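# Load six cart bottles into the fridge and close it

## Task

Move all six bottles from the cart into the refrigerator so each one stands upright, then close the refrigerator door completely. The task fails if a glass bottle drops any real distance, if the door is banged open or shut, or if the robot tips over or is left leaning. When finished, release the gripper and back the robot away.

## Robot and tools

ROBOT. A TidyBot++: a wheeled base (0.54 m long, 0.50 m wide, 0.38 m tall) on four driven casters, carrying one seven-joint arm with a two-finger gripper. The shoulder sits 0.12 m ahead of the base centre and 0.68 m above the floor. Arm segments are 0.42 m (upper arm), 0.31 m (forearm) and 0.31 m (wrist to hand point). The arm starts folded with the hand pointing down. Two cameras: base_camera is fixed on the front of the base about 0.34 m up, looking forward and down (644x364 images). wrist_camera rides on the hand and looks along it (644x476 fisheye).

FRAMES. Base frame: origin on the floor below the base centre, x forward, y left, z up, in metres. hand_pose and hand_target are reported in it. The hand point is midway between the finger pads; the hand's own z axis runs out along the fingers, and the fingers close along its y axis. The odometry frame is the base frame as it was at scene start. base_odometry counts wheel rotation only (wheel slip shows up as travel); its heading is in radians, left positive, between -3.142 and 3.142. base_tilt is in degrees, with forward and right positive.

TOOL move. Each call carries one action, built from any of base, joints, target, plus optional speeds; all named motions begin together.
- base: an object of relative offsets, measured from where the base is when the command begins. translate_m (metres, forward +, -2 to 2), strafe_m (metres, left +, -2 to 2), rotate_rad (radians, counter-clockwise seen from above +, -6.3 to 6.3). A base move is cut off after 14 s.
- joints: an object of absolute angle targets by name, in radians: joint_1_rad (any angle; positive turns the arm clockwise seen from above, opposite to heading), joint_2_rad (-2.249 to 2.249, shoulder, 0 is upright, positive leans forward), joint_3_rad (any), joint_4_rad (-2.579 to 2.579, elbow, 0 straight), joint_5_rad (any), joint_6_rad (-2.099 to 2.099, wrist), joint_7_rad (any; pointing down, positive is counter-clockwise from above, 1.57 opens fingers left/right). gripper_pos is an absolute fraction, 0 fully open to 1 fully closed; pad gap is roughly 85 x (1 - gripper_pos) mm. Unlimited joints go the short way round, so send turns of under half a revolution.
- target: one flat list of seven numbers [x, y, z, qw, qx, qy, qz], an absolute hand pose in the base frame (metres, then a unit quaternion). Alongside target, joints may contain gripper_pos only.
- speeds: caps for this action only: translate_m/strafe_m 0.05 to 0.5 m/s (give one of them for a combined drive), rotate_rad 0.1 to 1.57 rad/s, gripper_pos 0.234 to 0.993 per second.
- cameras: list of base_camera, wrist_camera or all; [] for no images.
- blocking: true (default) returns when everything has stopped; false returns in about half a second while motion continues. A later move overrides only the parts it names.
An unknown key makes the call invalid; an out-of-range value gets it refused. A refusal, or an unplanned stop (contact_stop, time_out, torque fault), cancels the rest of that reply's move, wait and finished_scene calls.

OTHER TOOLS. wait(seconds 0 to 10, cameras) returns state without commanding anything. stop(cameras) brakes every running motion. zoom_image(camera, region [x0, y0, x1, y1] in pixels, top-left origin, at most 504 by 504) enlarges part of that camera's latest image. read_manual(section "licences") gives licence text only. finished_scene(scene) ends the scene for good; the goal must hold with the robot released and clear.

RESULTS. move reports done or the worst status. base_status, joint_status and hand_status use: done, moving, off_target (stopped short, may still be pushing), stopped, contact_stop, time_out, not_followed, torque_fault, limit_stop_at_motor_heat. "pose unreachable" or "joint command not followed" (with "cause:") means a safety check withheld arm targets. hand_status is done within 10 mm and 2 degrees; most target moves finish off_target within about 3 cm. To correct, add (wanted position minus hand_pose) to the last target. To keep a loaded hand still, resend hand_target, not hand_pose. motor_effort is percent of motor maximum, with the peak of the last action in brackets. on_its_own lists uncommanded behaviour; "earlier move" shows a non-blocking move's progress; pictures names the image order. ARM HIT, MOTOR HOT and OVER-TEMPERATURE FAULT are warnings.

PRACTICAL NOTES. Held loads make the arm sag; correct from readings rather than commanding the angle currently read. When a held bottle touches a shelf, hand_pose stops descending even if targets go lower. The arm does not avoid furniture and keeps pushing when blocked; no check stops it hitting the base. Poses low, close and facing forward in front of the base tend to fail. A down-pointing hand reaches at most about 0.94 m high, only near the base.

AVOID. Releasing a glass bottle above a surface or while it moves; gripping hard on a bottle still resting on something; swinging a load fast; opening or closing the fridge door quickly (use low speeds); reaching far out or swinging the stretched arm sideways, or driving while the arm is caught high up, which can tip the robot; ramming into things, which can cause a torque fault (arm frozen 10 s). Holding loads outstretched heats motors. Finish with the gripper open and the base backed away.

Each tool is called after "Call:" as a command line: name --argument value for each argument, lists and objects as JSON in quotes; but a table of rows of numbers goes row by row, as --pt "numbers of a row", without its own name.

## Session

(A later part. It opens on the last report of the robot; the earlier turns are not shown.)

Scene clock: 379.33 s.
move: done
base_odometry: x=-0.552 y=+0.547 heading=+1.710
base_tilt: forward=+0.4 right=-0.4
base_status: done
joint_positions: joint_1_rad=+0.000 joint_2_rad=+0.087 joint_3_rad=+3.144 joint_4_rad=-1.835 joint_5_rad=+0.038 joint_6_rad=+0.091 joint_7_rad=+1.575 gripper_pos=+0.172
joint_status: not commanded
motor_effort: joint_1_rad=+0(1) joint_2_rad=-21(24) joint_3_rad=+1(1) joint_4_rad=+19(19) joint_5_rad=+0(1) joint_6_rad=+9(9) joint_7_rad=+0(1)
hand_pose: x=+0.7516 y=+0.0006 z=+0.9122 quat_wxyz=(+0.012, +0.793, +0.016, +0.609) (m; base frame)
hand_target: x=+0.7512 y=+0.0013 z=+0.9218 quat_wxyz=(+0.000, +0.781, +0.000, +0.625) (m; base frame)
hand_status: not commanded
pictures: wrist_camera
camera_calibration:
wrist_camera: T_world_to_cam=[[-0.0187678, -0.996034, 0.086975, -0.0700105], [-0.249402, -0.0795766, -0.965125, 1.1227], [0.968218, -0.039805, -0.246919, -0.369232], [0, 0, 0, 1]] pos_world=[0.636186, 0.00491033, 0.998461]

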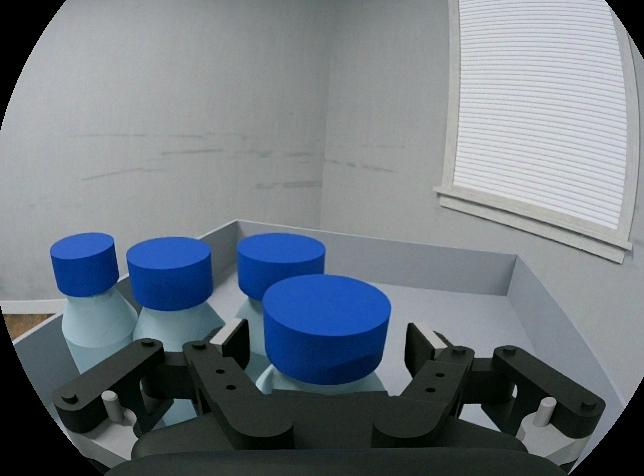

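Call:
move --joints '{"gripper_pos": 0.5}' --speeds '{"gripper_pos": 0.234}' --cameras '[]'

Call:
move --joints '{"joint_1_rad": 0, "joint_2_rad": 0.01, "joint_3_rad": 3.1416, "joint_4_rad": -1.56, "joint_5_rad": 0, "joint_6_rad": -0.25, "joint_7_rad": 1.5708}' --cameras '[]'

Call:
move --joints '{"joint_1_rad": 0, "joint_2_rad": -0.032, "joint_3_rad": 3.1416, "joint_4_rad": -1.33, "joint_5_rad": 0, "joint_6_rad": -0.48, "joint_7_rad": 1.5708}' --cameras '["wrist_camera"]'

Scene clock: 387.90 s.
move: off_target
base_odometry: x=-0.552 y=+0.547 heading=+1.710
base_tilt: forward=+0.4 right=-0.4
base_status: not commanded
joint_positions: joint_1_rad=+0.000 joint_2_rad=+0.087 joint_3_rad=+3.144 joint_4_rad=-1.835 joint_5_rad=+0.038 joint_6_rad=+0.093 joint_7_rad=+1.575 gripper_pos=+0.424
joint_status: gripper_pos off_target (ended at +0.424, target +0.500)
motor_effort: joint_1_rad=+1(2) joint_2_rad=-20(22) joint_3_rad=+1(2) joint_4_rad=+17(19) joint_5_rad=-1(1) joint_6_rad=+8(9) joint_7_rad=+0(1)
hand_pose: x=+0.7517 y=+0.0010 z=+0.9127 quat_wxyz=(+0.012, +0.792, +0.017, +0.610) (m; base frame)
hand_target: x=+0.7512 y=+0.0013 z=+0.9218 quat_wxyz=(+0.000, +0.781, +0.000, +0.625) (m; base frame)
hand_status: not commanded
pictures: none
No camera images: "cameras" was empty.

Scene clock: 389.60 s.
move: done
base_odometry: x=-0.552 y=+0.547 heading=+1.710
base_tilt: forward=+0.4 right=-0.3
base_status: not commanded
joint_positions: joint_1_rad=+0.000 joint_2_rad=+0.057 joint_3_rad=+3.144 joint_4_rad=-1.606 joint_5_rad=+0.038 joint_6_rad=-0.207 joint_7_rad=+1.575 gripper_pos=+0.424
joint_status: all done
motor_effort: joint_1_rad=+0(1) joint_2_rad=-25(27) joint_3_rad=+1(2) joint_4_rad=+22(23) joint_5_rad=-1(2) joint_6_rad=+12(13) joint_7_rad=+1(1)
hand_pose: x=+0.7536 y=-0.0024 z=+0.9814 quat_wxyz=(+0.016, +0.804, +0.013, +0.594) (m; base frame)
hand_target: x=+0.7393 y=+0.0014 z=+1.0260 quat_wxyz=(+0.000, +0.790, +0.000, +0.614) (m; base frame)
hand_status: not commanded
pictures: none
No camera images: "cameras" was empty.

Scene clock: 391.17 s.
move: done
base_odometry: x=-0.552 y=+0.547 heading=+1.710
base_tilt: forward=+0.4 right=-0.4
base_status: not commanded
joint_positions: joint_1_rad=+0.000 joint_2_rad=+0.009 joint_3_rad=+3.144 joint_4_rad=-1.374 joint_5_rad=+0.038 joint_6_rad=-0.437 joint_7_rad=+1.575 gripper_pos=+0.424
joint_status: all done
motor_effort: joint_1_rad=+0(1) joint_2_rad=-23(27) joint_3_rad=+1(2) joint_4_rad=+22(24) joint_5_rad=+0(2) joint_6_rad=+12(13) joint_7_rad=+0(1)
hand_pose: x=+0.7334 y=-0.0050 z=+1.0843 quat_wxyz=(+0.019, +0.789, +0.009, +0.613) (m; base frame)
hand_target: x=+0.7129 y=+0.0014 z=+1.1230 quat_wxyz=(+0.000, +0.776, +0.000, +0.630) (m; base frame)
hand_status: not commanded
pictures: wrist_camera
camera_calibration:
wrist_camera: T_world_to_cam=[[-0.0385292, -0.995369, 0.0880666, -0.0775405], [-0.239676, -0.0763539, -0.967846, 1.27957], [0.970088, -0.0583978, -0.235625, -0.323083], [0, 0, 0, 1]] pos_world=[0.617114, 0.00165112, 1.16913]

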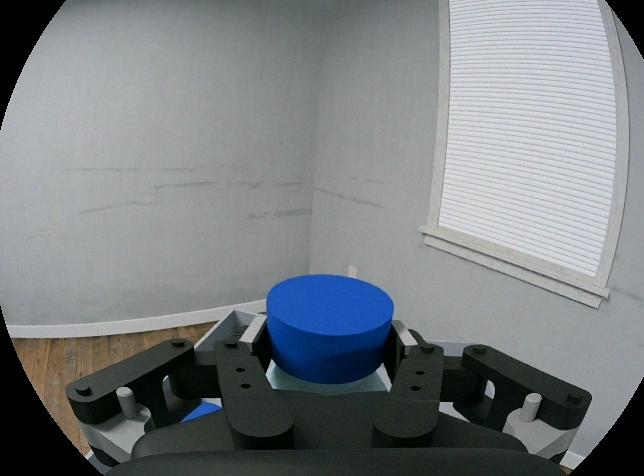

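Call:
move --base '{"translate_m": -0.234, "strafe_m": 0.708, "rotate_rad": 2.145}' --speeds '{"rotate_rad": 0.9, "translate_m": 0.4}' --cameras '[]'

Call:
move --base '{"translate_m": 0.25, "strafe_m": -0.055}' --speeds '{"translate_m": 0.3}' --cameras '["wrist_camera"]'

Scene clock: 396.53 s.
move: done
base_odometry: x=-1.221 y=+0.217 heading=-2.428
base_tilt: forward=+0.3 right=-0.4
base_status: done
joint_positions: joint_1_rad=+0.002 joint_2_rad=+0.008 joint_3_rad=+3.140 joint_4_rad=-1.374 joint_5_rad=+0.038 joint_6_rad=-0.439 joint_7_rad=+1.575 gripper_pos=+0.424
joint_status: not commanded
motor_effort: joint_1_rad=+0(5) joint_2_rad=-23(28) joint_3_rad=+1(4) joint_4_rad=+22(23) joint_5_rad=+0(2) joint_6_rad=+12(12) joint_7_rad=+0(1)
hand_pose: x=+0.7329 y=-0.0042 z=+1.0842 quat_wxyz=(+0.018, +0.790, +0.010, +0.613) (m; base frame)
hand_target: x=+0.7129 y=+0.0014 z=+1.1230 quat_wxyz=(+0.000, +0.776, +0.000, +0.630) (m; base frame)
hand_status: not commanded
pictures: none
No camera images: "cameras" was empty.

Scene clock: 398.30 s.
move: done
base_odometry: x=-1.446 y=+0.094 heading=-2.427
base_tilt: forward=+0.4 right=-0.4
base_status: done
joint_positions: joint_1_rad=+0.002 joint_2_rad=+0.003 joint_3_rad=+3.140 joint_4_rad=-1.374 joint_5_rad=+0.038 joint_6_rad=-0.441 joint_7_rad=+1.575 gripper_pos=+0.424
joint_status: not commanded
motor_effort: joint_1_rad=+0(1) joint_2_rad=-23(27) joint_3_rad=+1(2) joint_4_rad=+22(23) joint_5_rad=+0(1) joint_6_rad=+12(13) joint_7_rad=+0(1)
hand_pose: x=+0.7304 y=-0.0042 z=+1.0872 quat_wxyz=(+0.018, +0.789, +0.010, +0.614) (m; base frame)
hand_target: x=+0.7129 y=+0.0014 z=+1.1230 quat_wxyz=(+0.000, +0.776, +0.000, +0.630) (m; base frame)
hand_status: not commanded
pictures: wrist_camera
camera_calibration:
wrist_camera: T_world_to_cam=[[-0.0375106, -0.995421, 0.0879182, -0.077685], [-0.237013, -0.0766074, -0.968481, 1.28046], [0.970782, -0.057166, -0.233054, -0.322681], [0, 0, 0, 1]] pos_world=[0.613825, 0.00231701, 1.17173]

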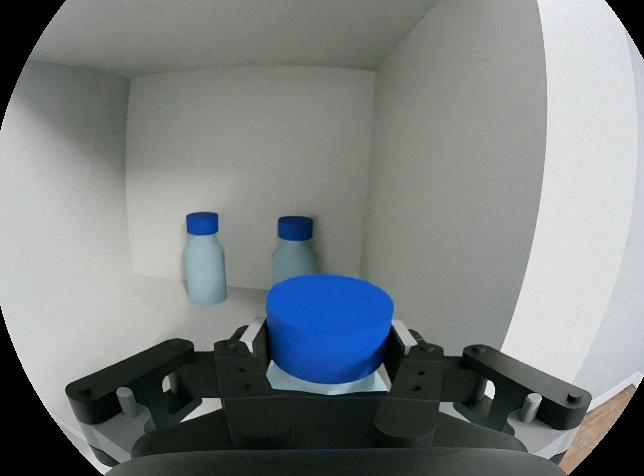

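Call:
zoom_image --camera "wrist_camera" --region '[100, 40, 560, 380]'

Scaled by 1.096.

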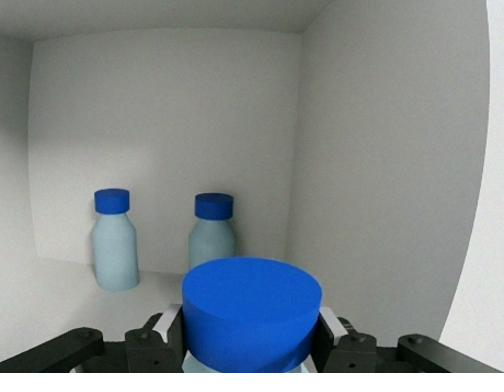

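Call:
move --base '{"translate_m": 0.24, "strafe_m": 0.055}' --speeds '{"translate_m": 0.2}' --cameras '["wrist_camera"]'

Call:
move --joints '{"joint_1_rad": 0, "joint_2_rad": -0.045, "joint_3_rad": 3.1416, "joint_4_rad": -1.55, "joint_5_rad": 0, "joint_6_rad": -0.19, "joint_7_rad": 1.5708}' --cameras '["wrist_camera"]'

Scene clock: 420.27 s.
move: done
base_odometry: x=-1.591 y=-0.104 heading=-2.428
base_tilt: forward=+0.3 right=-0.4
base_status: done
joint_positions: joint_1_rad=+0.002 joint_2_rad=-0.001 joint_3_rad=+3.140 joint_4_rad=-1.374 joint_5_rad=+0.038 joint_6_rad=-0.442 joint_7_rad=+1.575 gripper_pos=+0.424
joint_status: not commanded
motor_effort: joint_1_rad=+0(1) joint_2_rad=-22(27) joint_3_rad=+1(2) joint_4_rad=+21(23) joint_5_rad=-1(1) joint_6_rad=+12(12) joint_7_rad=+0(1)
hand_pose: x=+0.7288 y=-0.0042 z=+1.0891 quat_wxyz=(+0.018, +0.788, +0.010, +0.616) (m; base frame)
hand_target: x=+0.7129 y=+0.0014 z=+1.1230 quat_wxyz=(+0.000, +0.776, +0.000, +0.630) (m; base frame)
hand_status: not commanded
pictures: wrist_camera
camera_calibration:
wrist_camera: T_world_to_cam=[[-0.0377856, -0.99542, 0.0878169, -0.0776138], [-0.234402, -0.0765986, -0.969117, 1.28078], [0.971405, -0.0572032, -0.230434, -0.323995], [0, 0, 0, 1]] pos_world=[0.612015, 0.00231414, 1.17338]

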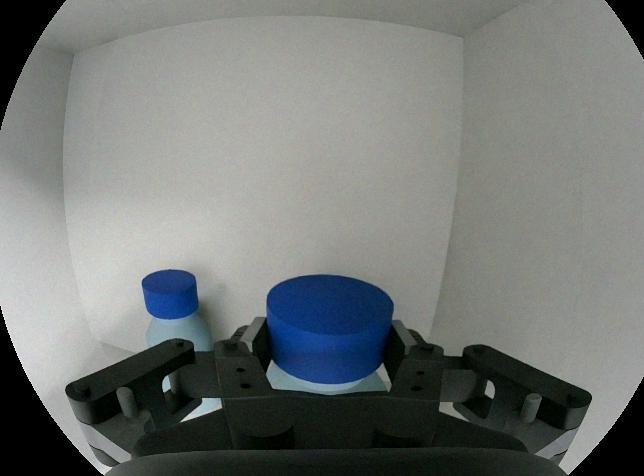

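Scene clock: 421.53 s.
move: done
base_odometry: x=-1.591 y=-0.104 heading=-2.428
base_tilt: forward=+0.4 right=-0.4
base_status: not commanded
joint_positions: joint_1_rad=+0.002 joint_2_rad=-0.001 joint_3_rad=+3.140 joint_4_rad=-1.554 joint_5_rad=+0.038 joint_6_rad=-0.267 joint_7_rad=+1.575 gripper_pos=+0.424
joint_status: all done
motor_effort: joint_1_rad=+0(1) joint_2_rad=-23(25) joint_3_rad=+1(2) joint_4_rad=+22(24) joint_5_rad=+0(1) joint_6_rad=+12(13) joint_7_rad=+0(2)
hand_pose: x=+0.7346 y=-0.0023 z=+1.0319 quat_wxyz=(+0.016, +0.789, +0.012, +0.614) (m; base frame)
hand_target: x=+0.7227 y=+0.0013 z=+1.0842 quat_wxyz=(+0.000, +0.750, +0.000, +0.662) (m; base frame)
hand_status: not commanded
pictures: wrist_camera
camera_calibration:
wrist_camera: T_world_to_cam=[[-0.030899, -0.995582, 0.0886645, -0.0763909], [-0.237954, -0.0788294, -0.968072, 1.2283], [0.970785, -0.0510105, -0.234467, -0.338062], [0, 0, 0, 1]] pos_world=[0.618103, 0.00352772, 1.11659]

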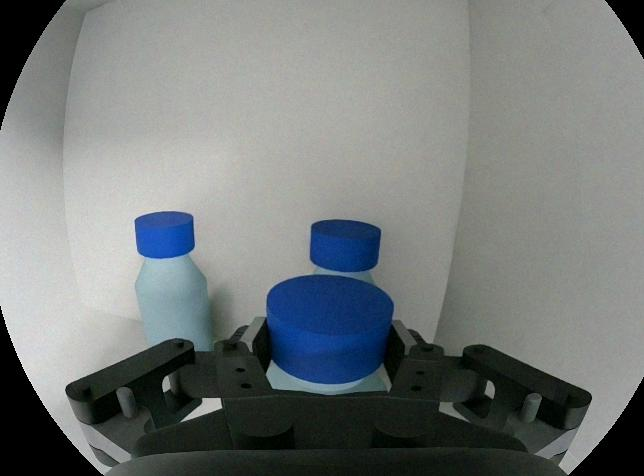

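Call:
move --joints '{"joint_1_rad": 0, "joint_2_rad": -0.045, "joint_3_rad": 3.1416, "joint_4_rad": -1.575, "joint_5_rad": 0, "joint_6_rad": -0.19, "joint_7_rad": 1.5708}' --cameras '[]'

Call:
move --joints '{"joint_1_rad": 0, "joint_2_rad": -0.045, "joint_3_rad": 3.1416, "joint_4_rad": -1.6, "joint_5_rad": 0, "joint_6_rad": -0.195, "joint_7_rad": 1.5708}' --cameras '[]'

Scene clock: 424.33 s.
move: done
base_odometry: x=-1.591 y=-0.104 heading=-2.428
base_tilt: forward=+0.4 right=-0.4
base_status: not commanded
joint_positions: joint_1_rad=+0.002 joint_2_rad=-0.004 joint_3_rad=+3.140 joint_4_rad=-1.567 joint_5_rad=+0.038 joint_6_rad=-0.252 joint_7_rad=+1.575 gripper_pos=+0.424
joint_status: all done
motor_effort: joint_1_rad=+0(1) joint_2_rad=-22(23) joint_3_rad=+1(1) joint_4_rad=+22(23) joint_5_rad=-1(2) joint_6_rad=+11(12) joint_7_rad=+1(2)
hand_pose: x=+0.7336 y=-0.0021 z=+1.0297 quat_wxyz=(+0.016, +0.788, +0.013, +0.615) (m; base frame)
hand_target: x=+0.7220 y=+0.0013 z=+1.0687 quat_wxyz=(+0.000, +0.758, +0.000, +0.652) (m; base frame)
hand_status: not commanded
pictures: none
No camera images: "cameras" was empty.

Scene clock: 424.93 s.
move: done
base_odometry: x=-1.591 y=-0.104 heading=-2.428
base_tilt: forward=+0.4 right=-0.4
base_status: not commanded
joint_positions: joint_1_rad=+0.002 joint_2_rad=-0.011 joint_3_rad=+3.140 joint_4_rad=-1.579 joint_5_rad=+0.038 joint_6_rad=-0.242 joint_7_rad=+1.575 gripper_pos=+0.424
joint_status: all done
motor_effort: joint_1_rad=+0(1) joint_2_rad=-20(22) joint_3_rad=+1(1) joint_4_rad=+19(21) joint_5_rad=+0(2) joint_6_rad=+9(11) joint_7_rad=+0(1)
hand_pose: x=+0.7312 y=-0.0020 z=+1.0296 quat_wxyz=(+0.016, +0.786, +0.013, +0.617) (m; base frame)
hand_target: x=+0.7207 y=+0.0013 z=+1.0516 quat_wxyz=(+0.000, +0.768, +0.000, +0.641) (m; base frame)
hand_status: not commanded
pictures: none
No camera images: "cameras" was empty.

Call:
move --joints '{"gripper_pos": 0.17}' --speeds '{"gripper_pos": 0.3}' --cameras '[]'

Call:
move --base '{"translate_m": -0.4}' --speeds '{"translate_m": 0.4}' --cameras '["wrist_camera"]'

Scene clock: 447.53 s.
move: done
base_odometry: x=-1.591 y=-0.104 heading=-2.428
base_tilt: forward=+0.4 right=-0.4
base_status: not commanded
joint_positions: joint_1_rad=+0.002 joint_2_rad=-0.013 joint_3_rad=+3.140 joint_4_rad=-1.580 joint_5_rad=+0.038 joint_6_rad=-0.242 joint_7_rad=+1.575 gripper_pos=+0.172
joint_status: all done
motor_effort: joint_1_rad=+1(1) joint_2_rad=-19(20) joint_3_rad=+1(2) joint_4_rad=+18(19) joint_5_rad=-1(1) joint_6_rad=+9(9) joint_7_rad=+0(1)
hand_pose: x=+0.7304 y=-0.0020 z=+1.0306 quat_wxyz=(+0.016, +0.786, +0.013, +0.618) (m; base frame)
hand_target: x=+0.7207 y=+0.0013 z=+1.0516 quat_wxyz=(+0.000, +0.768, +0.000, +0.641) (m; base frame)
hand_status: not commanded
pictures: none
No camera images: "cameras" was empty.

Scene clock: 449.57 s.
move: done
base_odometry: x=-1.289 y=+0.158 heading=-2.428
base_tilt: forward=+0.4 right=-0.4
base_status: done
joint_positions: joint_1_rad=+0.002 joint_2_rad=-0.034 joint_3_rad=+3.140 joint_4_rad=-1.583 joint_5_rad=+0.038 joint_6_rad=-0.241 joint_7_rad=+1.575 gripper_pos=+0.172
joint_status: not commanded
motor_effort: joint_1_rad=+0(2) joint_2_rad=-19(24) joint_3_rad=+1(2) joint_4_rad=+18(20) joint_5_rad=+0(1) joint_6_rad=+9(9) joint_7_rad=+1(1)
hand_pose: x=+0.7228 y=-0.0020 z=+1.0417 quat_wxyz=(+0.016, +0.780, +0.013, +0.625) (m; base frame)
hand_target: x=+0.7207 y=+0.0013 z=+1.0516 quat_wxyz=(+0.000, +0.768, +0.000, +0.641) (m; base frame)
hand_status: not commanded
pictures: wrist_camera
camera_calibration:
wrist_camera: T_world_to_cam=[[-0.0326123, -0.995607, 0.0877675, -0.0751874], [-0.209498, -0.079054, -0.974608, 1.22123], [0.977265, -0.0501713, -0.206, -0.358609], [0, 0, 0, 1]] pos_world=[0.603849, 0.00369389, 1.12294]

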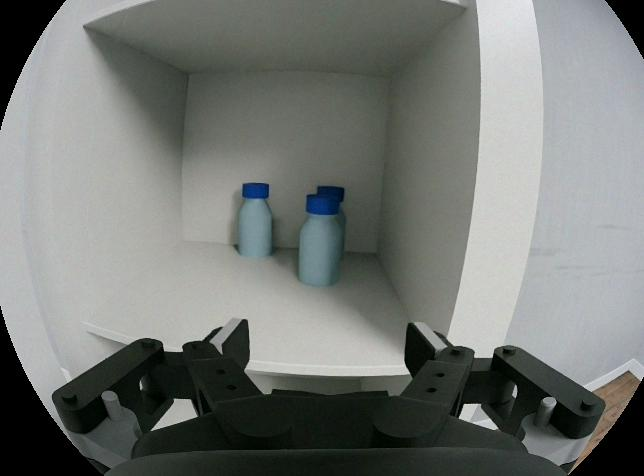

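Call:
move --base '{"translate_m": -0.1145, "strafe_m": -0.4075, "rotate_rad": -2.982}' --joints '{"joint_1_rad": 0, "joint_2_rad": 0.082, "joint_3_rad": 3.1416, "joint_4_rad": -1.85, "joint_5_rad": 0, "joint_6_rad": 0.14, "joint_7_rad": 1.5708, "gripper_pos": 0.22}' --speeds '{"rotate_rad": 1.0, "translate_m": 0.4}' --cameras '["wrist_camera"]'

Scene clock: 456.27 s.
move: done
base_odometry: x=-1.469 y=+0.541 heading=+0.874
base_tilt: forward=+0.3 right=-0.4
base_status: done
joint_positions: joint_1_rad=-0.001 joint_2_rad=+0.085 joint_3_rad=+3.143 joint_4_rad=-1.836 joint_5_rad=+0.038 joint_6_rad=+0.089 joint_7_rad=+1.575 gripper_pos=+0.219
joint_status: all done
motor_effort: joint_1_rad=+0(5) joint_2_rad=-22(26) joint_3_rad=+1(5) joint_4_rad=+18(21) joint_5_rad=-1(2) joint_6_rad=+9(10) joint_7_rad=+0(2)
hand_pose: x=+0.7508 y=+0.0022 z=+0.9123 quat_wxyz=(+0.011, +0.793, +0.017, +0.608) (m; base frame)
hand_target: x=+0.7513 y=+0.0013 z=+0.9218 quat_wxyz=(+0.000, +0.781, +0.000, +0.625) (m; base frame)
hand_status: not commanded
pictures: wrist_camera
camera_calibration:
wrist_camera: T_world_to_cam=[[-0.0161892, -0.996091, 0.0868412, -0.0702755], [-0.250506, -0.0800419, -0.964801, 1.12315], [0.96798, -0.0373736, -0.248231, -0.36697], [0, 0, 0, 1]] pos_world=[0.635437, 0.00618334, 0.998626]

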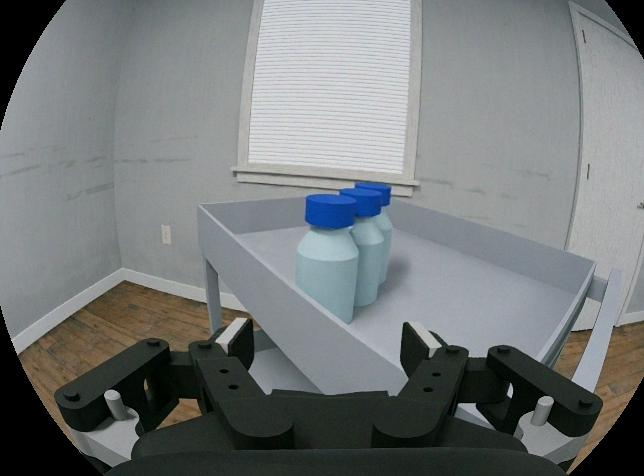

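Call:
move --base '{"translate_m": 0.18}' --speeds '{"translate_m": 0.25}' --cameras '["wrist_camera", "base_camera"]'

Scene clock: 460.53 s.
move: done
base_odometry: x=-1.353 y=+0.679 heading=+0.873
base_tilt: forward=+0.4 right=-0.4
base_status: done
joint_positions: joint_1_rad=-0.001 joint_2_rad=+0.087 joint_3_rad=+3.143 joint_4_rad=-1.837 joint_5_rad=+0.038 joint_6_rad=+0.091 joint_7_rad=+1.575 gripper_pos=+0.219
joint_status: not commanded
motor_effort: joint_1_rad=-1(1) joint_2_rad=-22(25) joint_3_rad=+1(2) joint_4_rad=+18(19) joint_5_rad=+0(1) joint_6_rad=+8(9) joint_7_rad=+0(1)
hand_pose: x=+0.7511 y=+0.0022 z=+0.9118 quat_wxyz=(+0.011, +0.793, +0.017, +0.609) (m; base frame)
hand_target: x=+0.7513 y=+0.0013 z=+0.9218 quat_wxyz=(+0.000, +0.781, +0.000, +0.625) (m; base frame)
hand_status: not commanded
pictures: base_camera, wrist_camera
camera_calibration:
wrist_camera: T_world_to_cam=[[-0.0161506, -0.996094, 0.0868098, -0.0702094], [-0.25012, -0.0800359, -0.964901, 1.12264], [0.96808, -0.0372966, -0.247851, -0.367839], [0, 0, 0, 1]] pos_world=[0.635758, 0.00619704, 0.998161]

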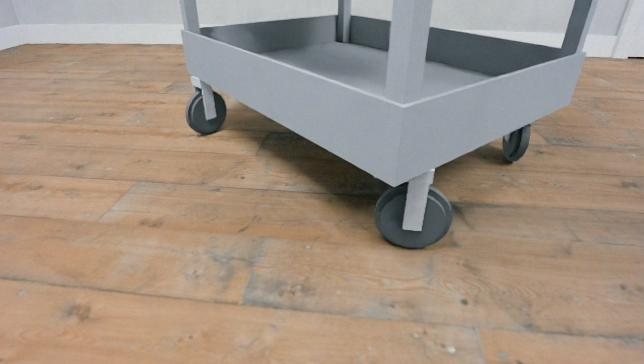

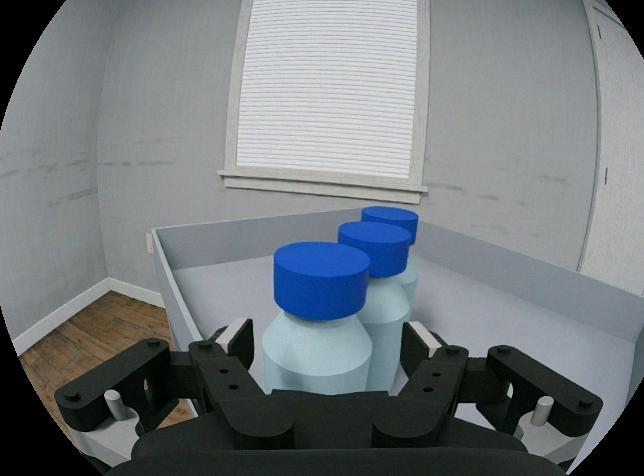

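Call:
move --base '{"translate_m": 0.05, "strafe_m": 0.005}' --speeds '{"translate_m": 0.15}' --cameras '["wrist_camera"]'

Scene clock: 464.70 s.
move: done
base_odometry: x=-1.325 y=+0.720 heading=+0.873
base_tilt: forward=+0.4 right=-0.4
base_status: done
joint_positions: joint_1_rad=-0.001 joint_2_rad=+0.089 joint_3_rad=+3.143 joint_4_rad=-1.837 joint_5_rad=+0.038 joint_6_rad=+0.092 joint_7_rad=+1.575 gripper_pos=+0.219
joint_status: not commanded
motor_effort: joint_1_rad=+0(1) joint_2_rad=-22(24) joint_3_rad=+1(1) joint_4_rad=+17(19) joint_5_rad=-1(1) joint_6_rad=+9(9) joint_7_rad=+0(1)
hand_pose: x=+0.7517 y=+0.0022 z=+0.9105 quat_wxyz=(+0.011, +0.794, +0.017, +0.608) (m; base frame)
hand_target: x=+0.7513 y=+0.0013 z=+0.9218 quat_wxyz=(+0.000, +0.781, +0.000, +0.625) (m; base frame)
hand_status: not commanded
pictures: wrist_camera
camera_calibration:
wrist_camera: T_world_to_cam=[[-0.0159751, -0.996095, 0.0868279, -0.0702216], [-0.251734, -0.0800349, -0.964481, 1.12233], [0.967664, -0.0372653, -0.249473, -0.366961], [0, 0, 0, 1]] pos_world=[0.636502, 0.00620317, 0.997016]

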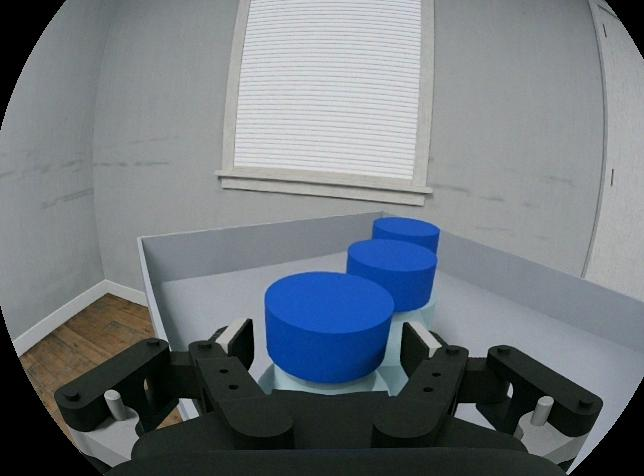

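Call:
move --joints '{"gripper_pos": 0.5}' --speeds '{"gripper_pos": 0.234}' --cameras '[]'

Call:
move --joints '{"joint_1_rad": 0, "joint_2_rad": 0.01, "joint_3_rad": 3.1416, "joint_4_rad": -1.56, "joint_5_rad": 0, "joint_6_rad": -0.25, "joint_7_rad": 1.5708}' --cameras '[]'

Call:
move --joints '{"joint_1_rad": 0, "joint_2_rad": -0.032, "joint_3_rad": 3.1416, "joint_4_rad": -1.33, "joint_5_rad": 0, "joint_6_rad": -0.48, "joint_7_rad": 1.5708}' --cameras '["wrist_camera"]'

Scene clock: 477.47 s.
move: off_target
base_odometry: x=-1.325 y=+0.720 heading=+0.873
base_tilt: forward=+0.4 right=-0.4
base_status: not commanded
joint_positions: joint_1_rad=-0.001 joint_2_rad=+0.089 joint_3_rad=+3.142 joint_4_rad=-1.837 joint_5_rad=+0.038 joint_6_rad=+0.092 joint_7_rad=+1.575 gripper_pos=+0.425
joint_status: gripper_pos off_target (ended at +0.425, target +0.500)
motor_effort: joint_1_rad=+0(2) joint_2_rad=-19(22) joint_3_rad=+1(3) joint_4_rad=+18(19) joint_5_rad=-1(1) joint_6_rad=+8(9) joint_7_rad=-1(1)
hand_pose: x=+0.7517 y=+0.0026 z=+0.9106 quat_wxyz=(+0.011, +0.794, +0.018, +0.608) (m; base frame)
hand_target: x=+0.7513 y=+0.0013 z=+0.9218 quat_wxyz=(+0.000, +0.781, +0.000, +0.625) (m; base frame)
hand_status: not commanded
pictures: none
No camera images: "cameras" was empty.

Scene clock: 479.17 s.
move: done
base_odometry: x=-1.325 y=+0.720 heading=+0.873
base_tilt: forward=+0.4 right=-0.4
base_status: not commanded
joint_positions: joint_1_rad=-0.001 joint_2_rad=+0.059 joint_3_rad=+3.141 joint_4_rad=-1.610 joint_5_rad=+0.038 joint_6_rad=-0.208 joint_7_rad=+1.575 gripper_pos=+0.425
joint_status: all done
motor_effort: joint_1_rad=+0(3) joint_2_rad=-25(27) joint_3_rad=+1(3) joint_4_rad=+23(24) joint_5_rad=-1(2) joint_6_rad=+11(14) joint_7_rad=+1(3)
hand_pose: x=+0.7535 y=-0.0002 z=+0.9774 quat_wxyz=(+0.015, +0.806, +0.015, +0.591) (m; base frame)
hand_target: x=+0.7392 y=+0.0013 z=+1.0260 quat_wxyz=(+0.000, +0.790, +0.000, +0.614) (m; base frame)
hand_status: not commanded
pictures: none
No camera images: "cameras" was empty.

Scene clock: 480.77 s.
move: done
base_odometry: x=-1.325 y=+0.720 heading=+0.873
base_tilt: forward=+0.4 right=-0.4
base_status: not commanded
joint_positions: joint_1_rad=-0.001 joint_2_rad=+0.011 joint_3_rad=+3.141 joint_4_rad=-1.375 joint_5_rad=+0.038 joint_6_rad=-0.438 joint_7_rad=+1.575 gripper_pos=+0.425
joint_status: all done
motor_effort: joint_1_rad=+1(1) joint_2_rad=-23(28) joint_3_rad=+1(2) joint_4_rad=+21(24) joint_5_rad=-1(2) joint_6_rad=+12(13) joint_7_rad=+0(1)
hand_pose: x=+0.7338 y=-0.0028 z=+1.0825 quat_wxyz=(+0.017, +0.791, +0.011, +0.612) (m; base frame)
hand_target: x=+0.7129 y=+0.0013 z=+1.1230 quat_wxyz=(+0.000, +0.776, +0.000, +0.630) (m; base frame)
hand_status: not commanded
pictures: wrist_camera
camera_calibration:
wrist_camera: T_world_to_cam=[[-0.0346895, -0.995508, 0.0880985, -0.0780428], [-0.242648, -0.0771242, -0.967044, 1.27944], [0.969494, -0.0549232, -0.238882, -0.319757], [0, 0, 0, 1]] pos_world=[0.617748, 0.00342146, 1.16776]

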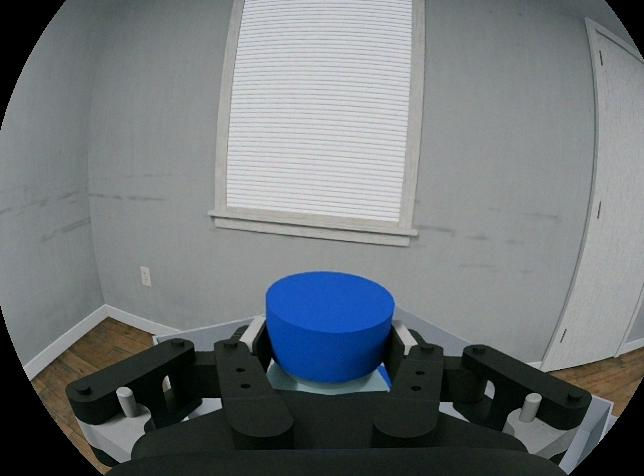

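Call:
move --base '{"translate_m": -0.3185, "strafe_m": -0.403, "rotate_rad": 2.982}' --speeds '{"rotate_rad": 1.0, "translate_m": 0.4}' --cameras '[]'

Call:
move --base '{"translate_m": 0.25}' --speeds '{"translate_m": 0.3}' --cameras '["wrist_camera"]'

Scene clock: 486.70 s.
move: done
base_odometry: x=-1.221 y=+0.217 heading=-2.428
base_tilt: forward=+0.3 right=-0.4
base_status: done
joint_positions: joint_1_rad=-0.002 joint_2_rad=+0.009 joint_3_rad=+3.138 joint_4_rad=-1.375 joint_5_rad=+0.037 joint_6_rad=-0.440 joint_7_rad=+1.575 gripper_pos=+0.425
joint_status: not commanded
motor_effort: joint_1_rad=+1(3) joint_2_rad=-23(28) joint_3_rad=+1(4) joint_4_rad=+22(23) joint_5_rad=-1(2) joint_6_rad=+12(13) joint_7_rad=+0(1)
hand_pose: x=+0.7328 y=+0.0000 z=+1.0831 quat_wxyz=(+0.016, +0.791, +0.012, +0.612) (m; base frame)
hand_target: x=+0.7129 y=+0.0013 z=+1.1230 quat_wxyz=(+0.000, +0.776, +0.000, +0.630) (m; base frame)
hand_status: not commanded
pictures: none
No camera images: "cameras" was empty.

Scene clock: 488.37 s.
move: done
base_odometry: x=-1.410 y=+0.054 heading=-2.428
base_tilt: forward=+0.4 right=-0.4
base_status: done
joint_positions: joint_1_rad=-0.002 joint_2_rad=+0.003 joint_3_rad=+3.138 joint_4_rad=-1.375 joint_5_rad=+0.037 joint_6_rad=-0.443 joint_7_rad=+1.575 gripper_pos=+0.425
joint_status: not commanded
motor_effort: joint_1_rad=+0(1) joint_2_rad=-23(27) joint_3_rad=+1(2) joint_4_rad=+22(23) joint_5_rad=-1(1) joint_6_rad=+12(12) joint_7_rad=+1(1)
hand_pose: x=+0.7302 y=+0.0000 z=+1.0862 quat_wxyz=(+0.016, +0.789, +0.012, +0.614) (m; base frame)
hand_target: x=+0.7129 y=+0.0013 z=+1.1230 quat_wxyz=(+0.000, +0.776, +0.000, +0.630) (m; base frame)
hand_status: not commanded
pictures: wrist_camera
camera_calibration:
wrist_camera: T_world_to_cam=[[-0.0305708, -0.995663, 0.0878721, -0.0784904], [-0.238846, -0.0780895, -0.967913, 1.28048], [0.970576, -0.0505777, -0.235422, -0.31981], [0, 0, 0, 1]] pos_world=[0.613838, 0.00566678, 1.171]

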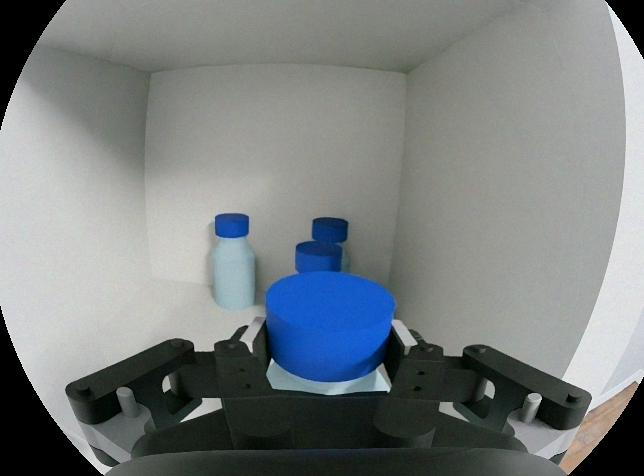

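Call:
move --base '{"translate_m": 0.264, "strafe_m": 0.015}' --joints '{"joint_1_rad": -0.3, "joint_2_rad": -0.032, "joint_3_rad": 3.1416, "joint_4_rad": -1.33, "joint_5_rad": 0, "joint_6_rad": -0.48, "joint_7_rad": 1.5708}' --speeds '{"translate_m": 0.2}' --cameras '["wrist_camera"]'

Call:
move --joints '{"joint_1_rad": -0.3, "joint_2_rad": -0.045, "joint_3_rad": 3.1416, "joint_4_rad": -1.55, "joint_5_rad": 0, "joint_6_rad": -0.2, "joint_7_rad": 1.5708}' --cameras '["wrist_camera"]'

Scene clock: 495.77 s.
move: done
base_odometry: x=-1.600 y=-0.131 heading=-2.428
base_tilt: forward=+0.3 right=-0.4
base_status: done
joint_positions: joint_1_rad=-0.287 joint_2_rad=-0.001 joint_3_rad=+3.137 joint_4_rad=-1.375 joint_5_rad=+0.037 joint_6_rad=-0.444 joint_7_rad=+1.575 gripper_pos=+0.425
joint_status: all done
motor_effort: joint_1_rad=+0(3) joint_2_rad=-23(27) joint_3_rad=+1(3) joint_4_rad=+22(23) joint_5_rad=+0(2) joint_6_rad=+12(13) joint_7_rad=+0(2)
hand_pose: x=+0.7039 y=+0.1717 z=+1.0882 quat_wxyz=(-0.072, +0.779, +0.124, +0.611) (m; base frame)
hand_target: x=+0.6860 y=+0.1768 z=+1.1230 quat_wxyz=(-0.094, +0.768, +0.116, +0.623) (m; base frame)
hand_status: not commanded
pictures: wrist_camera
camera_calibration:
wrist_camera: T_world_to_cam=[[0.250866, -0.964034, 0.0877766, -0.111954], [-0.204634, -0.14144, -0.968566, 1.27712], [0.946145, 0.225018, -0.232756, -0.318058], [0, 0, 0, 1]] pos_world=[0.590355, 0.144277, 1.17277]

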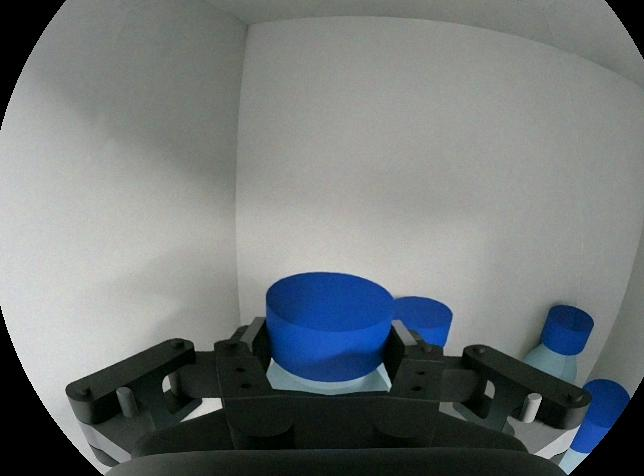

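Scene clock: 497.00 s.
move: done
base_odometry: x=-1.600 y=-0.131 heading=-2.428
base_tilt: forward=+0.4 right=-0.4
base_status: not commanded
joint_positions: joint_1_rad=-0.287 joint_2_rad=-0.002 joint_3_rad=+3.137 joint_4_rad=-1.553 joint_5_rad=+0.037 joint_6_rad=-0.277 joint_7_rad=+1.575 gripper_pos=+0.425
joint_status: all done
motor_effort: joint_1_rad=+0(1) joint_2_rad=-23(24) joint_3_rad=+1(2) joint_4_rad=+22(24) joint_5_rad=-1(2) joint_6_rad=+12(13) joint_7_rad=+0(2)
hand_pose: x=+0.7082 y=+0.1749 z=+1.0293 quat_wxyz=(-0.073, +0.782, +0.128, +0.606) (m; base frame)
hand_target: x=+0.6949 y=+0.1795 z=+1.0812 quat_wxyz=(-0.098, +0.744, +0.112, +0.651) (m; base frame)
hand_status: not commanded
pictures: wrist_camera
camera_calibration:
wrist_camera: T_world_to_cam=[[0.257785, -0.962111, 0.0888269, -0.111099], [-0.214106, -0.146531, -0.965757, 1.22604], [0.942181, 0.229939, -0.243767, -0.323333], [0, 0, 0, 1]] pos_world=[0.595781, 0.14711, 1.11511]

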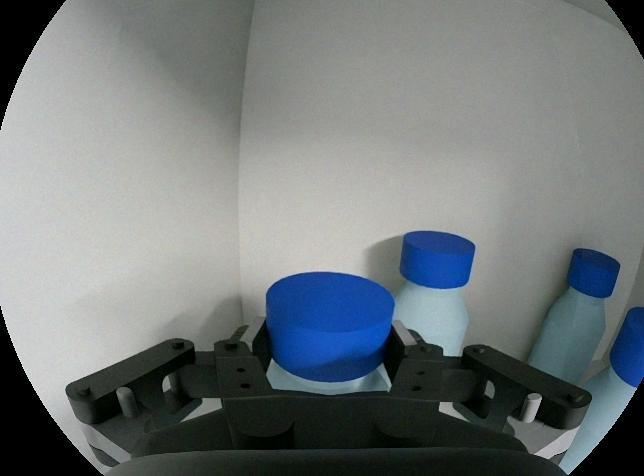

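Call:
move --joints '{"joint_1_rad": -0.3, "joint_2_rad": -0.045, "joint_3_rad": 3.1416, "joint_4_rad": -1.575, "joint_5_rad": 0, "joint_6_rad": -0.2, "joint_7_rad": 1.5708}' --cameras '[]'

Call:
move --joints '{"joint_1_rad": -0.3, "joint_2_rad": -0.045, "joint_3_rad": 3.1416, "joint_4_rad": -1.6, "joint_5_rad": 0, "joint_6_rad": -0.205, "joint_7_rad": 1.5708}' --cameras '[]'

Scene clock: 500.40 s.
move: done
base_odometry: x=-1.600 y=-0.131 heading=-2.428
base_tilt: forward=+0.4 right=-0.4
base_status: not commanded
joint_positions: joint_1_rad=-0.287 joint_2_rad=-0.005 joint_3_rad=+3.137 joint_4_rad=-1.567 joint_5_rad=+0.037 joint_6_rad=-0.263 joint_7_rad=+1.575 gripper_pos=+0.425
joint_status: all done
motor_effort: joint_1_rad=+0(1) joint_2_rad=-22(23) joint_3_rad=+1(2) joint_4_rad=+21(23) joint_5_rad=+0(1) joint_6_rad=+11(13) joint_7_rad=+0(1)
hand_pose: x=+0.7070 y=+0.1747 z=+1.0271 quat_wxyz=(-0.073, +0.781, +0.128, +0.607) (m; base frame)
hand_target: x=+0.6942 y=+0.1793 z=+1.0656 quat_wxyz=(-0.097, +0.753, +0.114, +0.641) (m; base frame)
hand_status: not commanded
pictures: none
No camera images: "cameras" was empty.

Scene clock: 501.00 s.
move: done
base_odometry: x=-1.600 y=-0.131 heading=-2.428
base_tilt: forward=+0.4 right=-0.4
base_status: not commanded
joint_positions: joint_1_rad=-0.287 joint_2_rad=-0.011 joint_3_rad=+3.137 joint_4_rad=-1.579 joint_5_rad=+0.037 joint_6_rad=-0.252 joint_7_rad=+1.575 gripper_pos=+0.425
joint_status: all done
motor_effort: joint_1_rad=-1(1) joint_2_rad=-20(22) joint_3_rad=+0(1) joint_4_rad=+18(20) joint_5_rad=+0(1) joint_6_rad=+8(10) joint_7_rad=+0(3)
hand_pose: x=+0.7050 y=+0.1742 z=+1.0271 quat_wxyz=(-0.073, +0.779, +0.127, +0.610) (m; base frame)
hand_target: x=+0.6929 y=+0.1789 z=+1.0486 quat_wxyz=(-0.095, +0.762, +0.115, +0.630) (m; base frame)
hand_status: not commanded
pictures: none
No camera images: "cameras" was empty.

Call:
move --joints '{"gripper_pos": 0.17}' --speeds '{"gripper_pos": 0.3}' --cameras '[]'

Call:
move --base '{"translate_m": -0.4, "strafe_m": -0.118}' --speeds '{"translate_m": 0.4}' --cameras '["wrist_camera"]'

Call:
move --base '{"translate_m": -0.199, "strafe_m": -0.281, "rotate_rad": -2.982}' --joints '{"joint_1_rad": 0, "joint_2_rad": 0.082, "joint_3_rad": 3.1416, "joint_4_rad": -1.85, "joint_5_rad": 0, "joint_6_rad": 0.14, "joint_7_rad": 1.5708, "gripper_pos": 0.22}' --speeds '{"rotate_rad": 1.0, "translate_m": 0.4}' --cameras '["wrist_camera"]'

Scene clock: 509.50 s.
move: done
base_odometry: x=-1.600 y=-0.131 heading=-2.428
base_tilt: forward=+0.4 right=-0.4
base_status: not commanded
joint_positions: joint_1_rad=-0.287 joint_2_rad=-0.014 joint_3_rad=+3.137 joint_4_rad=-1.580 joint_5_rad=+0.037 joint_6_rad=-0.252 joint_7_rad=+1.575 gripper_pos=+0.172
joint_status: all done
motor_effort: joint_1_rad=+1(1) joint_2_rad=-19(20) joint_3_rad=+1(1) joint_4_rad=+20(20) joint_5_rad=+0(1) joint_6_rad=+9(9) joint_7_rad=+1(1)
hand_pose: x=+0.7041 y=+0.1740 z=+1.0280 quat_wxyz=(-0.073, +0.778, +0.127, +0.610) (m; base frame)
hand_target: x=+0.6929 y=+0.1789 z=+1.0486 quat_wxyz=(-0.095, +0.762, +0.115, +0.630) (m; base frame)
hand_status: not commanded
pictures: none
No camera images: "cameras" was empty.

Scene clock: 511.63 s.
move: done
base_odometry: x=-1.375 y=+0.221 heading=-2.428
base_tilt: forward=+0.4 right=-0.4
base_status: done
joint_positions: joint_1_rad=-0.288 joint_2_rad=-0.032 joint_3_rad=+3.137 joint_4_rad=-1.582 joint_5_rad=+0.037 joint_6_rad=-0.251 joint_7_rad=+1.575 gripper_pos=+0.172
joint_status: not commanded
motor_effort: joint_1_rad=+0(1) joint_2_rad=-19(23) joint_3_rad=+1(2) joint_4_rad=+18(20) joint_5_rad=+0(1) joint_6_rad=+9(9) joint_7_rad=+0(1)
hand_pose: x=+0.6979 y=+0.1725 z=+1.0375 quat_wxyz=(-0.074, +0.773, +0.127, +0.617) (m; base frame)
hand_target: x=+0.6929 y=+0.1789 z=+1.0486 quat_wxyz=(-0.095, +0.762, +0.115, +0.630) (m; base frame)
hand_status: not commanded
pictures: wrist_camera
camera_calibration:
wrist_camera: T_world_to_cam=[[0.256943, -0.962397, 0.0881604, -0.11016], [-0.188811, -0.139455, -0.972061, 1.21909], [0.947803, 0.233118, -0.217543, -0.342689], [0, 0, 0, 1]] pos_world=[0.583283, 0.143877, 1.12019]

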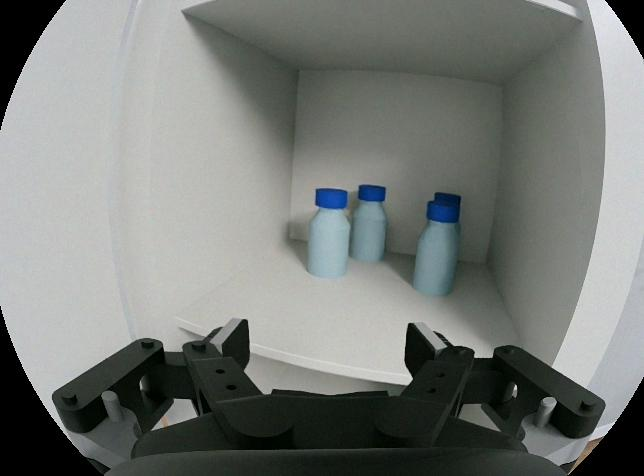

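Scene clock: 515.60 s.
move: done
base_odometry: x=-1.408 y=+0.563 heading=+0.874
base_tilt: forward=+0.4 right=-0.4
base_status: done
joint_positions: joint_1_rad=+0.001 joint_2_rad=+0.084 joint_3_rad=+3.146 joint_4_rad=-1.834 joint_5_rad=+0.037 joint_6_rad=+0.088 joint_7_rad=+1.575 gripper_pos=+0.219
joint_status: all done
motor_effort: joint_1_rad=+0(5) joint_2_rad=-22(26) joint_3_rad=+1(5) joint_4_rad=+18(20) joint_5_rad=-1(2) joint_6_rad=+9(10) joint_7_rad=+0(2)
hand_pose: x=+0.7510 y=-0.0011 z=+0.9145 quat_wxyz=(+0.013, +0.792, +0.015, +0.610) (m; base frame)
hand_target: x=+0.7513 y=+0.0013 z=+0.9218 quat_wxyz=(+0.000, +0.781, +0.000, +0.625) (m; base frame)
hand_status: not commanded
pictures: wrist_camera
camera_calibration:
wrist_camera: T_world_to_cam=[[-0.0218128, -0.995966, 0.0870369, -0.069697], [-0.247538, -0.0789667, -0.965655, 1.12367], [0.968633, -0.0426086, -0.244817, -0.370397], [0, 0, 0, 1]] pos_world=[0.635409, 0.00353419, 1.00046]

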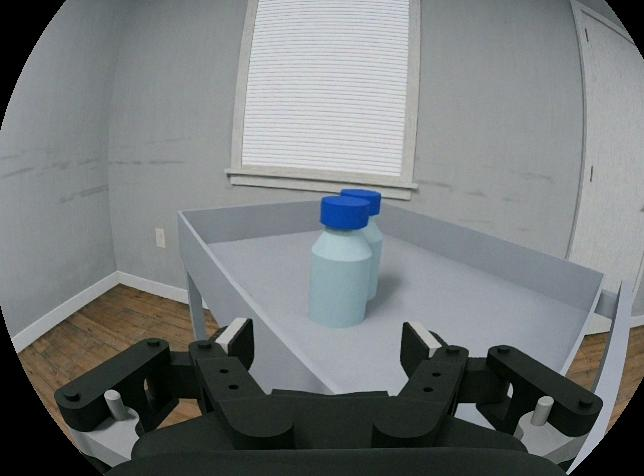

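Call:
move --base '{"translate_m": 0.172, "strafe_m": -0.0145}' --speeds '{"translate_m": 0.25}' --cameras '["wrist_camera"]'

Scene clock: 520.27 s.
move: done
base_odometry: x=-1.287 y=+0.686 heading=+0.873
base_tilt: forward=+0.4 right=-0.4
base_status: done
joint_positions: joint_1_rad=+0.001 joint_2_rad=+0.086 joint_3_rad=+3.146 joint_4_rad=-1.834 joint_5_rad=+0.037 joint_6_rad=+0.091 joint_7_rad=+1.575 gripper_pos=+0.219
joint_status: not commanded
motor_effort: joint_1_rad=+0(1) joint_2_rad=-22(25) joint_3_rad=+1(2) joint_4_rad=+18(19) joint_5_rad=-1(1) joint_6_rad=+8(9) joint_7_rad=+0(1)
hand_pose: x=+0.7515 y=-0.0011 z=+0.9133 quat_wxyz=(+0.013, +0.793, +0.015, +0.610) (m; base frame)
hand_target: x=+0.7513 y=+0.0013 z=+0.9218 quat_wxyz=(+0.000, +0.781, +0.000, +0.625) (m; base frame)
hand_status: not commanded
pictures: wrist_camera
camera_calibration:
wrist_camera: T_world_to_cam=[[-0.0215737, -0.995973, 0.0870232, -0.0696651], [-0.2483, -0.0789786, -0.965458, 1.12299], [0.968443, -0.0424364, -0.245596, -0.370339], [0, 0, 0, 1]] pos_world=[0.635989, 0.00359211, 0.999313]

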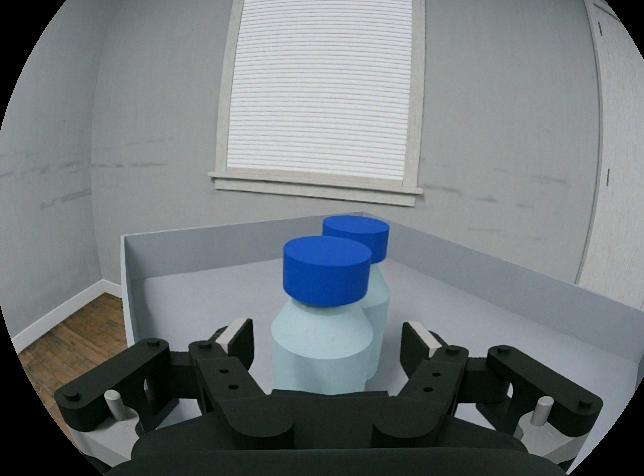

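Call:
move --base '{"translate_m": 0.067, "strafe_m": 0.002}' --speeds '{"translate_m": 0.15}' --cameras '["wrist_camera"]'

Scene clock: 522.83 s.
move: done
base_odometry: x=-1.245 y=+0.739 heading=+0.873
base_tilt: forward=+0.4 right=-0.4
base_status: done
joint_positions: joint_1_rad=+0.001 joint_2_rad=+0.086 joint_3_rad=+3.146 joint_4_rad=-1.835 joint_5_rad=+0.037 joint_6_rad=+0.091 joint_7_rad=+1.575 gripper_pos=+0.219
joint_status: not commanded
motor_effort: joint_1_rad=+1(1) joint_2_rad=-22(25) joint_3_rad=+1(1) joint_4_rad=+18(19) joint_5_rad=-1(1) joint_6_rad=+9(9) joint_7_rad=+0(1)
hand_pose: x=+0.7515 y=-0.0010 z=+0.9133 quat_wxyz=(+0.013, +0.792, +0.015, +0.610) (m; base frame)
hand_target: x=+0.7513 y=+0.0013 z=+0.9218 quat_wxyz=(+0.000, +0.781, +0.000, +0.625) (m; base frame)
hand_status: not commanded
pictures: wrist_camera
camera_calibration:
wrist_camera: T_world_to_cam=[[-0.021586, -0.995974, 0.0870061, -0.0696376], [-0.247877, -0.0789775, -0.965567, 1.12281], [0.968551, -0.0424095, -0.245174, -0.370725], [0, 0, 0, 1]] pos_world=[0.635881, 0.00359712, 0.999314]

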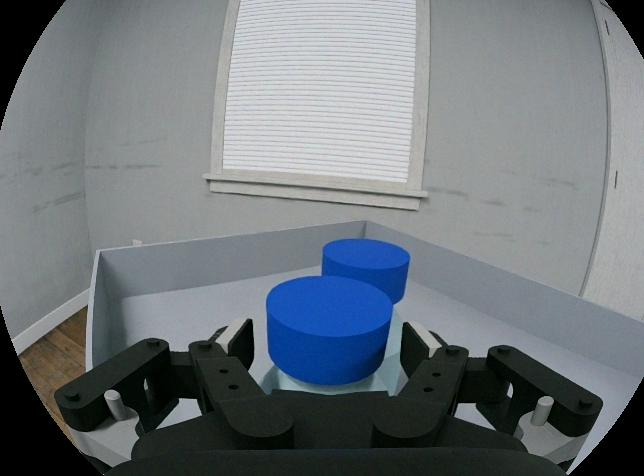

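Call:
move --joints '{"gripper_pos": 0.5}' --speeds '{"gripper_pos": 0.234}' --cameras '[]'

Call:
move --joints '{"joint_1_rad": 0, "joint_2_rad": 0.01, "joint_3_rad": 3.1416, "joint_4_rad": -1.56, "joint_5_rad": 0, "joint_6_rad": -0.25, "joint_7_rad": 1.5708}' --cameras '[]'

Call:
move --joints '{"joint_1_rad": 0, "joint_2_rad": -0.032, "joint_3_rad": 3.1416, "joint_4_rad": -1.33, "joint_5_rad": 0, "joint_6_rad": -0.48, "joint_7_rad": 1.5708}' --cameras '["wrist_camera"]'

Scene clock: 530.77 s.
move: off_target
base_odometry: x=-1.245 y=+0.739 heading=+0.873
base_tilt: forward=+0.4 right=-0.4
base_status: not commanded
joint_positions: joint_1_rad=+0.001 joint_2_rad=+0.086 joint_3_rad=+3.146 joint_4_rad=-1.835 joint_5_rad=+0.037 joint_6_rad=+0.092 joint_7_rad=+1.575 gripper_pos=+0.423
joint_status: gripper_pos off_target (ended at +0.423, target +0.500)
motor_effort: joint_1_rad=+0(1) joint_2_rad=-19(22) joint_3_rad=+2(2) joint_4_rad=+17(19) joint_5_rad=+0(2) joint_6_rad=+8(9) joint_7_rad=+1(1)
hand_pose: x=+0.7515 y=-0.0008 z=+0.9134 quat_wxyz=(+0.013, +0.792, +0.015, +0.610) (m; base frame)
hand_target: x=+0.7513 y=+0.0013 z=+0.9218 quat_wxyz=(+0.000, +0.781, +0.000, +0.625) (m; base frame)
hand_status: not commanded
pictures: none
No camera images: "cameras" was empty.

Scene clock: 532.47 s.
move: done
base_odometry: x=-1.245 y=+0.739 heading=+0.873
base_tilt: forward=+0.3 right=-0.4
base_status: not commanded
joint_positions: joint_1_rad=+0.001 joint_2_rad=+0.066 joint_3_rad=+3.145 joint_4_rad=-1.615 joint_5_rad=+0.037 joint_6_rad=-0.212 joint_7_rad=+1.575 gripper_pos=+0.423
joint_status: all done
motor_effort: joint_1_rad=+0(3) joint_2_rad=-26(28) joint_3_rad=+1(3) joint_4_rad=+22(25) joint_5_rad=-1(1) joint_6_rad=+12(15) joint_7_rad=+0(2)
hand_pose: x=+0.7545 y=-0.0038 z=+0.9687 quat_wxyz=(+0.016, +0.811, +0.012, +0.584) (m; base frame)
hand_target: x=+0.7392 y=+0.0013 z=+1.0260 quat_wxyz=(+0.000, +0.790, +0.000, +0.614) (m; base frame)
hand_status: not commanded
pictures: none
No camera images: "cameras" was empty.

Scene clock: 534.07 s.
move: done
base_odometry: x=-1.245 y=+0.739 heading=+0.873
base_tilt: forward=+0.4 right=-0.4
base_status: not commanded
joint_positions: joint_1_rad=+0.001 joint_2_rad=+0.016 joint_3_rad=+3.145 joint_4_rad=-1.380 joint_5_rad=+0.037 joint_6_rad=-0.442 joint_7_rad=+1.575 gripper_pos=+0.423
joint_status: all done
motor_effort: joint_1_rad=+0(1) joint_2_rad=-24(28) joint_3_rad=+1(2) joint_4_rad=+23(24) joint_5_rad=+0(2) joint_6_rad=+13(13) joint_7_rad=+1(1)
hand_pose: x=+0.7355 y=-0.0063 z=+1.0749 quat_wxyz=(+0.019, +0.795, +0.008, +0.606) (m; base frame)
hand_target: x=+0.7129 y=+0.0014 z=+1.1230 quat_wxyz=(+0.000, +0.776, +0.000, +0.630) (m; base frame)
hand_status: not commanded
pictures: wrist_camera
camera_calibration:
wrist_camera: T_world_to_cam=[[-0.0392891, -0.995294, 0.0885825, -0.0779945], [-0.256957, -0.0756059, -0.963461, 1.27895], [0.965624, -0.0606154, -0.252778, -0.305679], [0, 0, 0, 1]] pos_world=[0.620741, 0.000539602, 1.16185]

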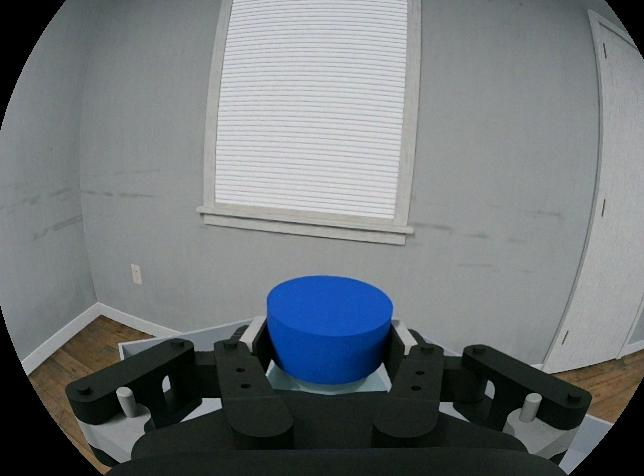

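Call:
move --base '{"translate_m": -0.3845, "strafe_m": -0.354, "rotate_rad": 2.982}' --speeds '{"rotate_rad": 1.0, "translate_m": 0.4}' --cameras '["wrist_camera"]'

Scene clock: 540.10 s.
move: done
base_odometry: x=-1.221 y=+0.217 heading=-2.428
base_tilt: forward=+0.3 right=-0.4
base_status: done
joint_positions: joint_1_rad=-0.003 joint_2_rad=+0.013 joint_3_rad=+3.138 joint_4_rad=-1.380 joint_5_rad=+0.037 joint_6_rad=-0.445 joint_7_rad=+1.575 gripper_pos=+0.423
joint_status: not commanded
motor_effort: joint_1_rad=+0(4) joint_2_rad=-24(30) joint_3_rad=+0(4) joint_4_rad=+22(24) joint_5_rad=+0(1) joint_6_rad=+13(13) joint_7_rad=+1(1)
hand_pose: x=+0.7342 y=+0.0002 z=+1.0759 quat_wxyz=(+0.016, +0.795, +0.013, +0.606) (m; base frame)
hand_target: x=+0.7129 y=+0.0014 z=+1.1230 quat_wxyz=(+0.000, +0.776, +0.000, +0.630) (m; base frame)
hand_status: not commanded
pictures: wrist_camera
camera_calibration:
wrist_camera: T_world_to_cam=[[-0.0287144, -0.995682, 0.0882811, -0.0790612], [-0.256183, -0.0780373, -0.963473, 1.27941], [0.966202, -0.0502817, -0.252836, -0.304095], [0, 0, 0, 1]] pos_world=[0.619311, 0.00583185, 1.16277]

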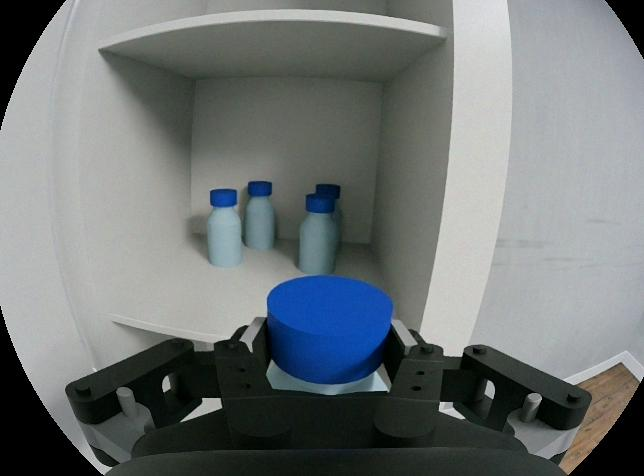

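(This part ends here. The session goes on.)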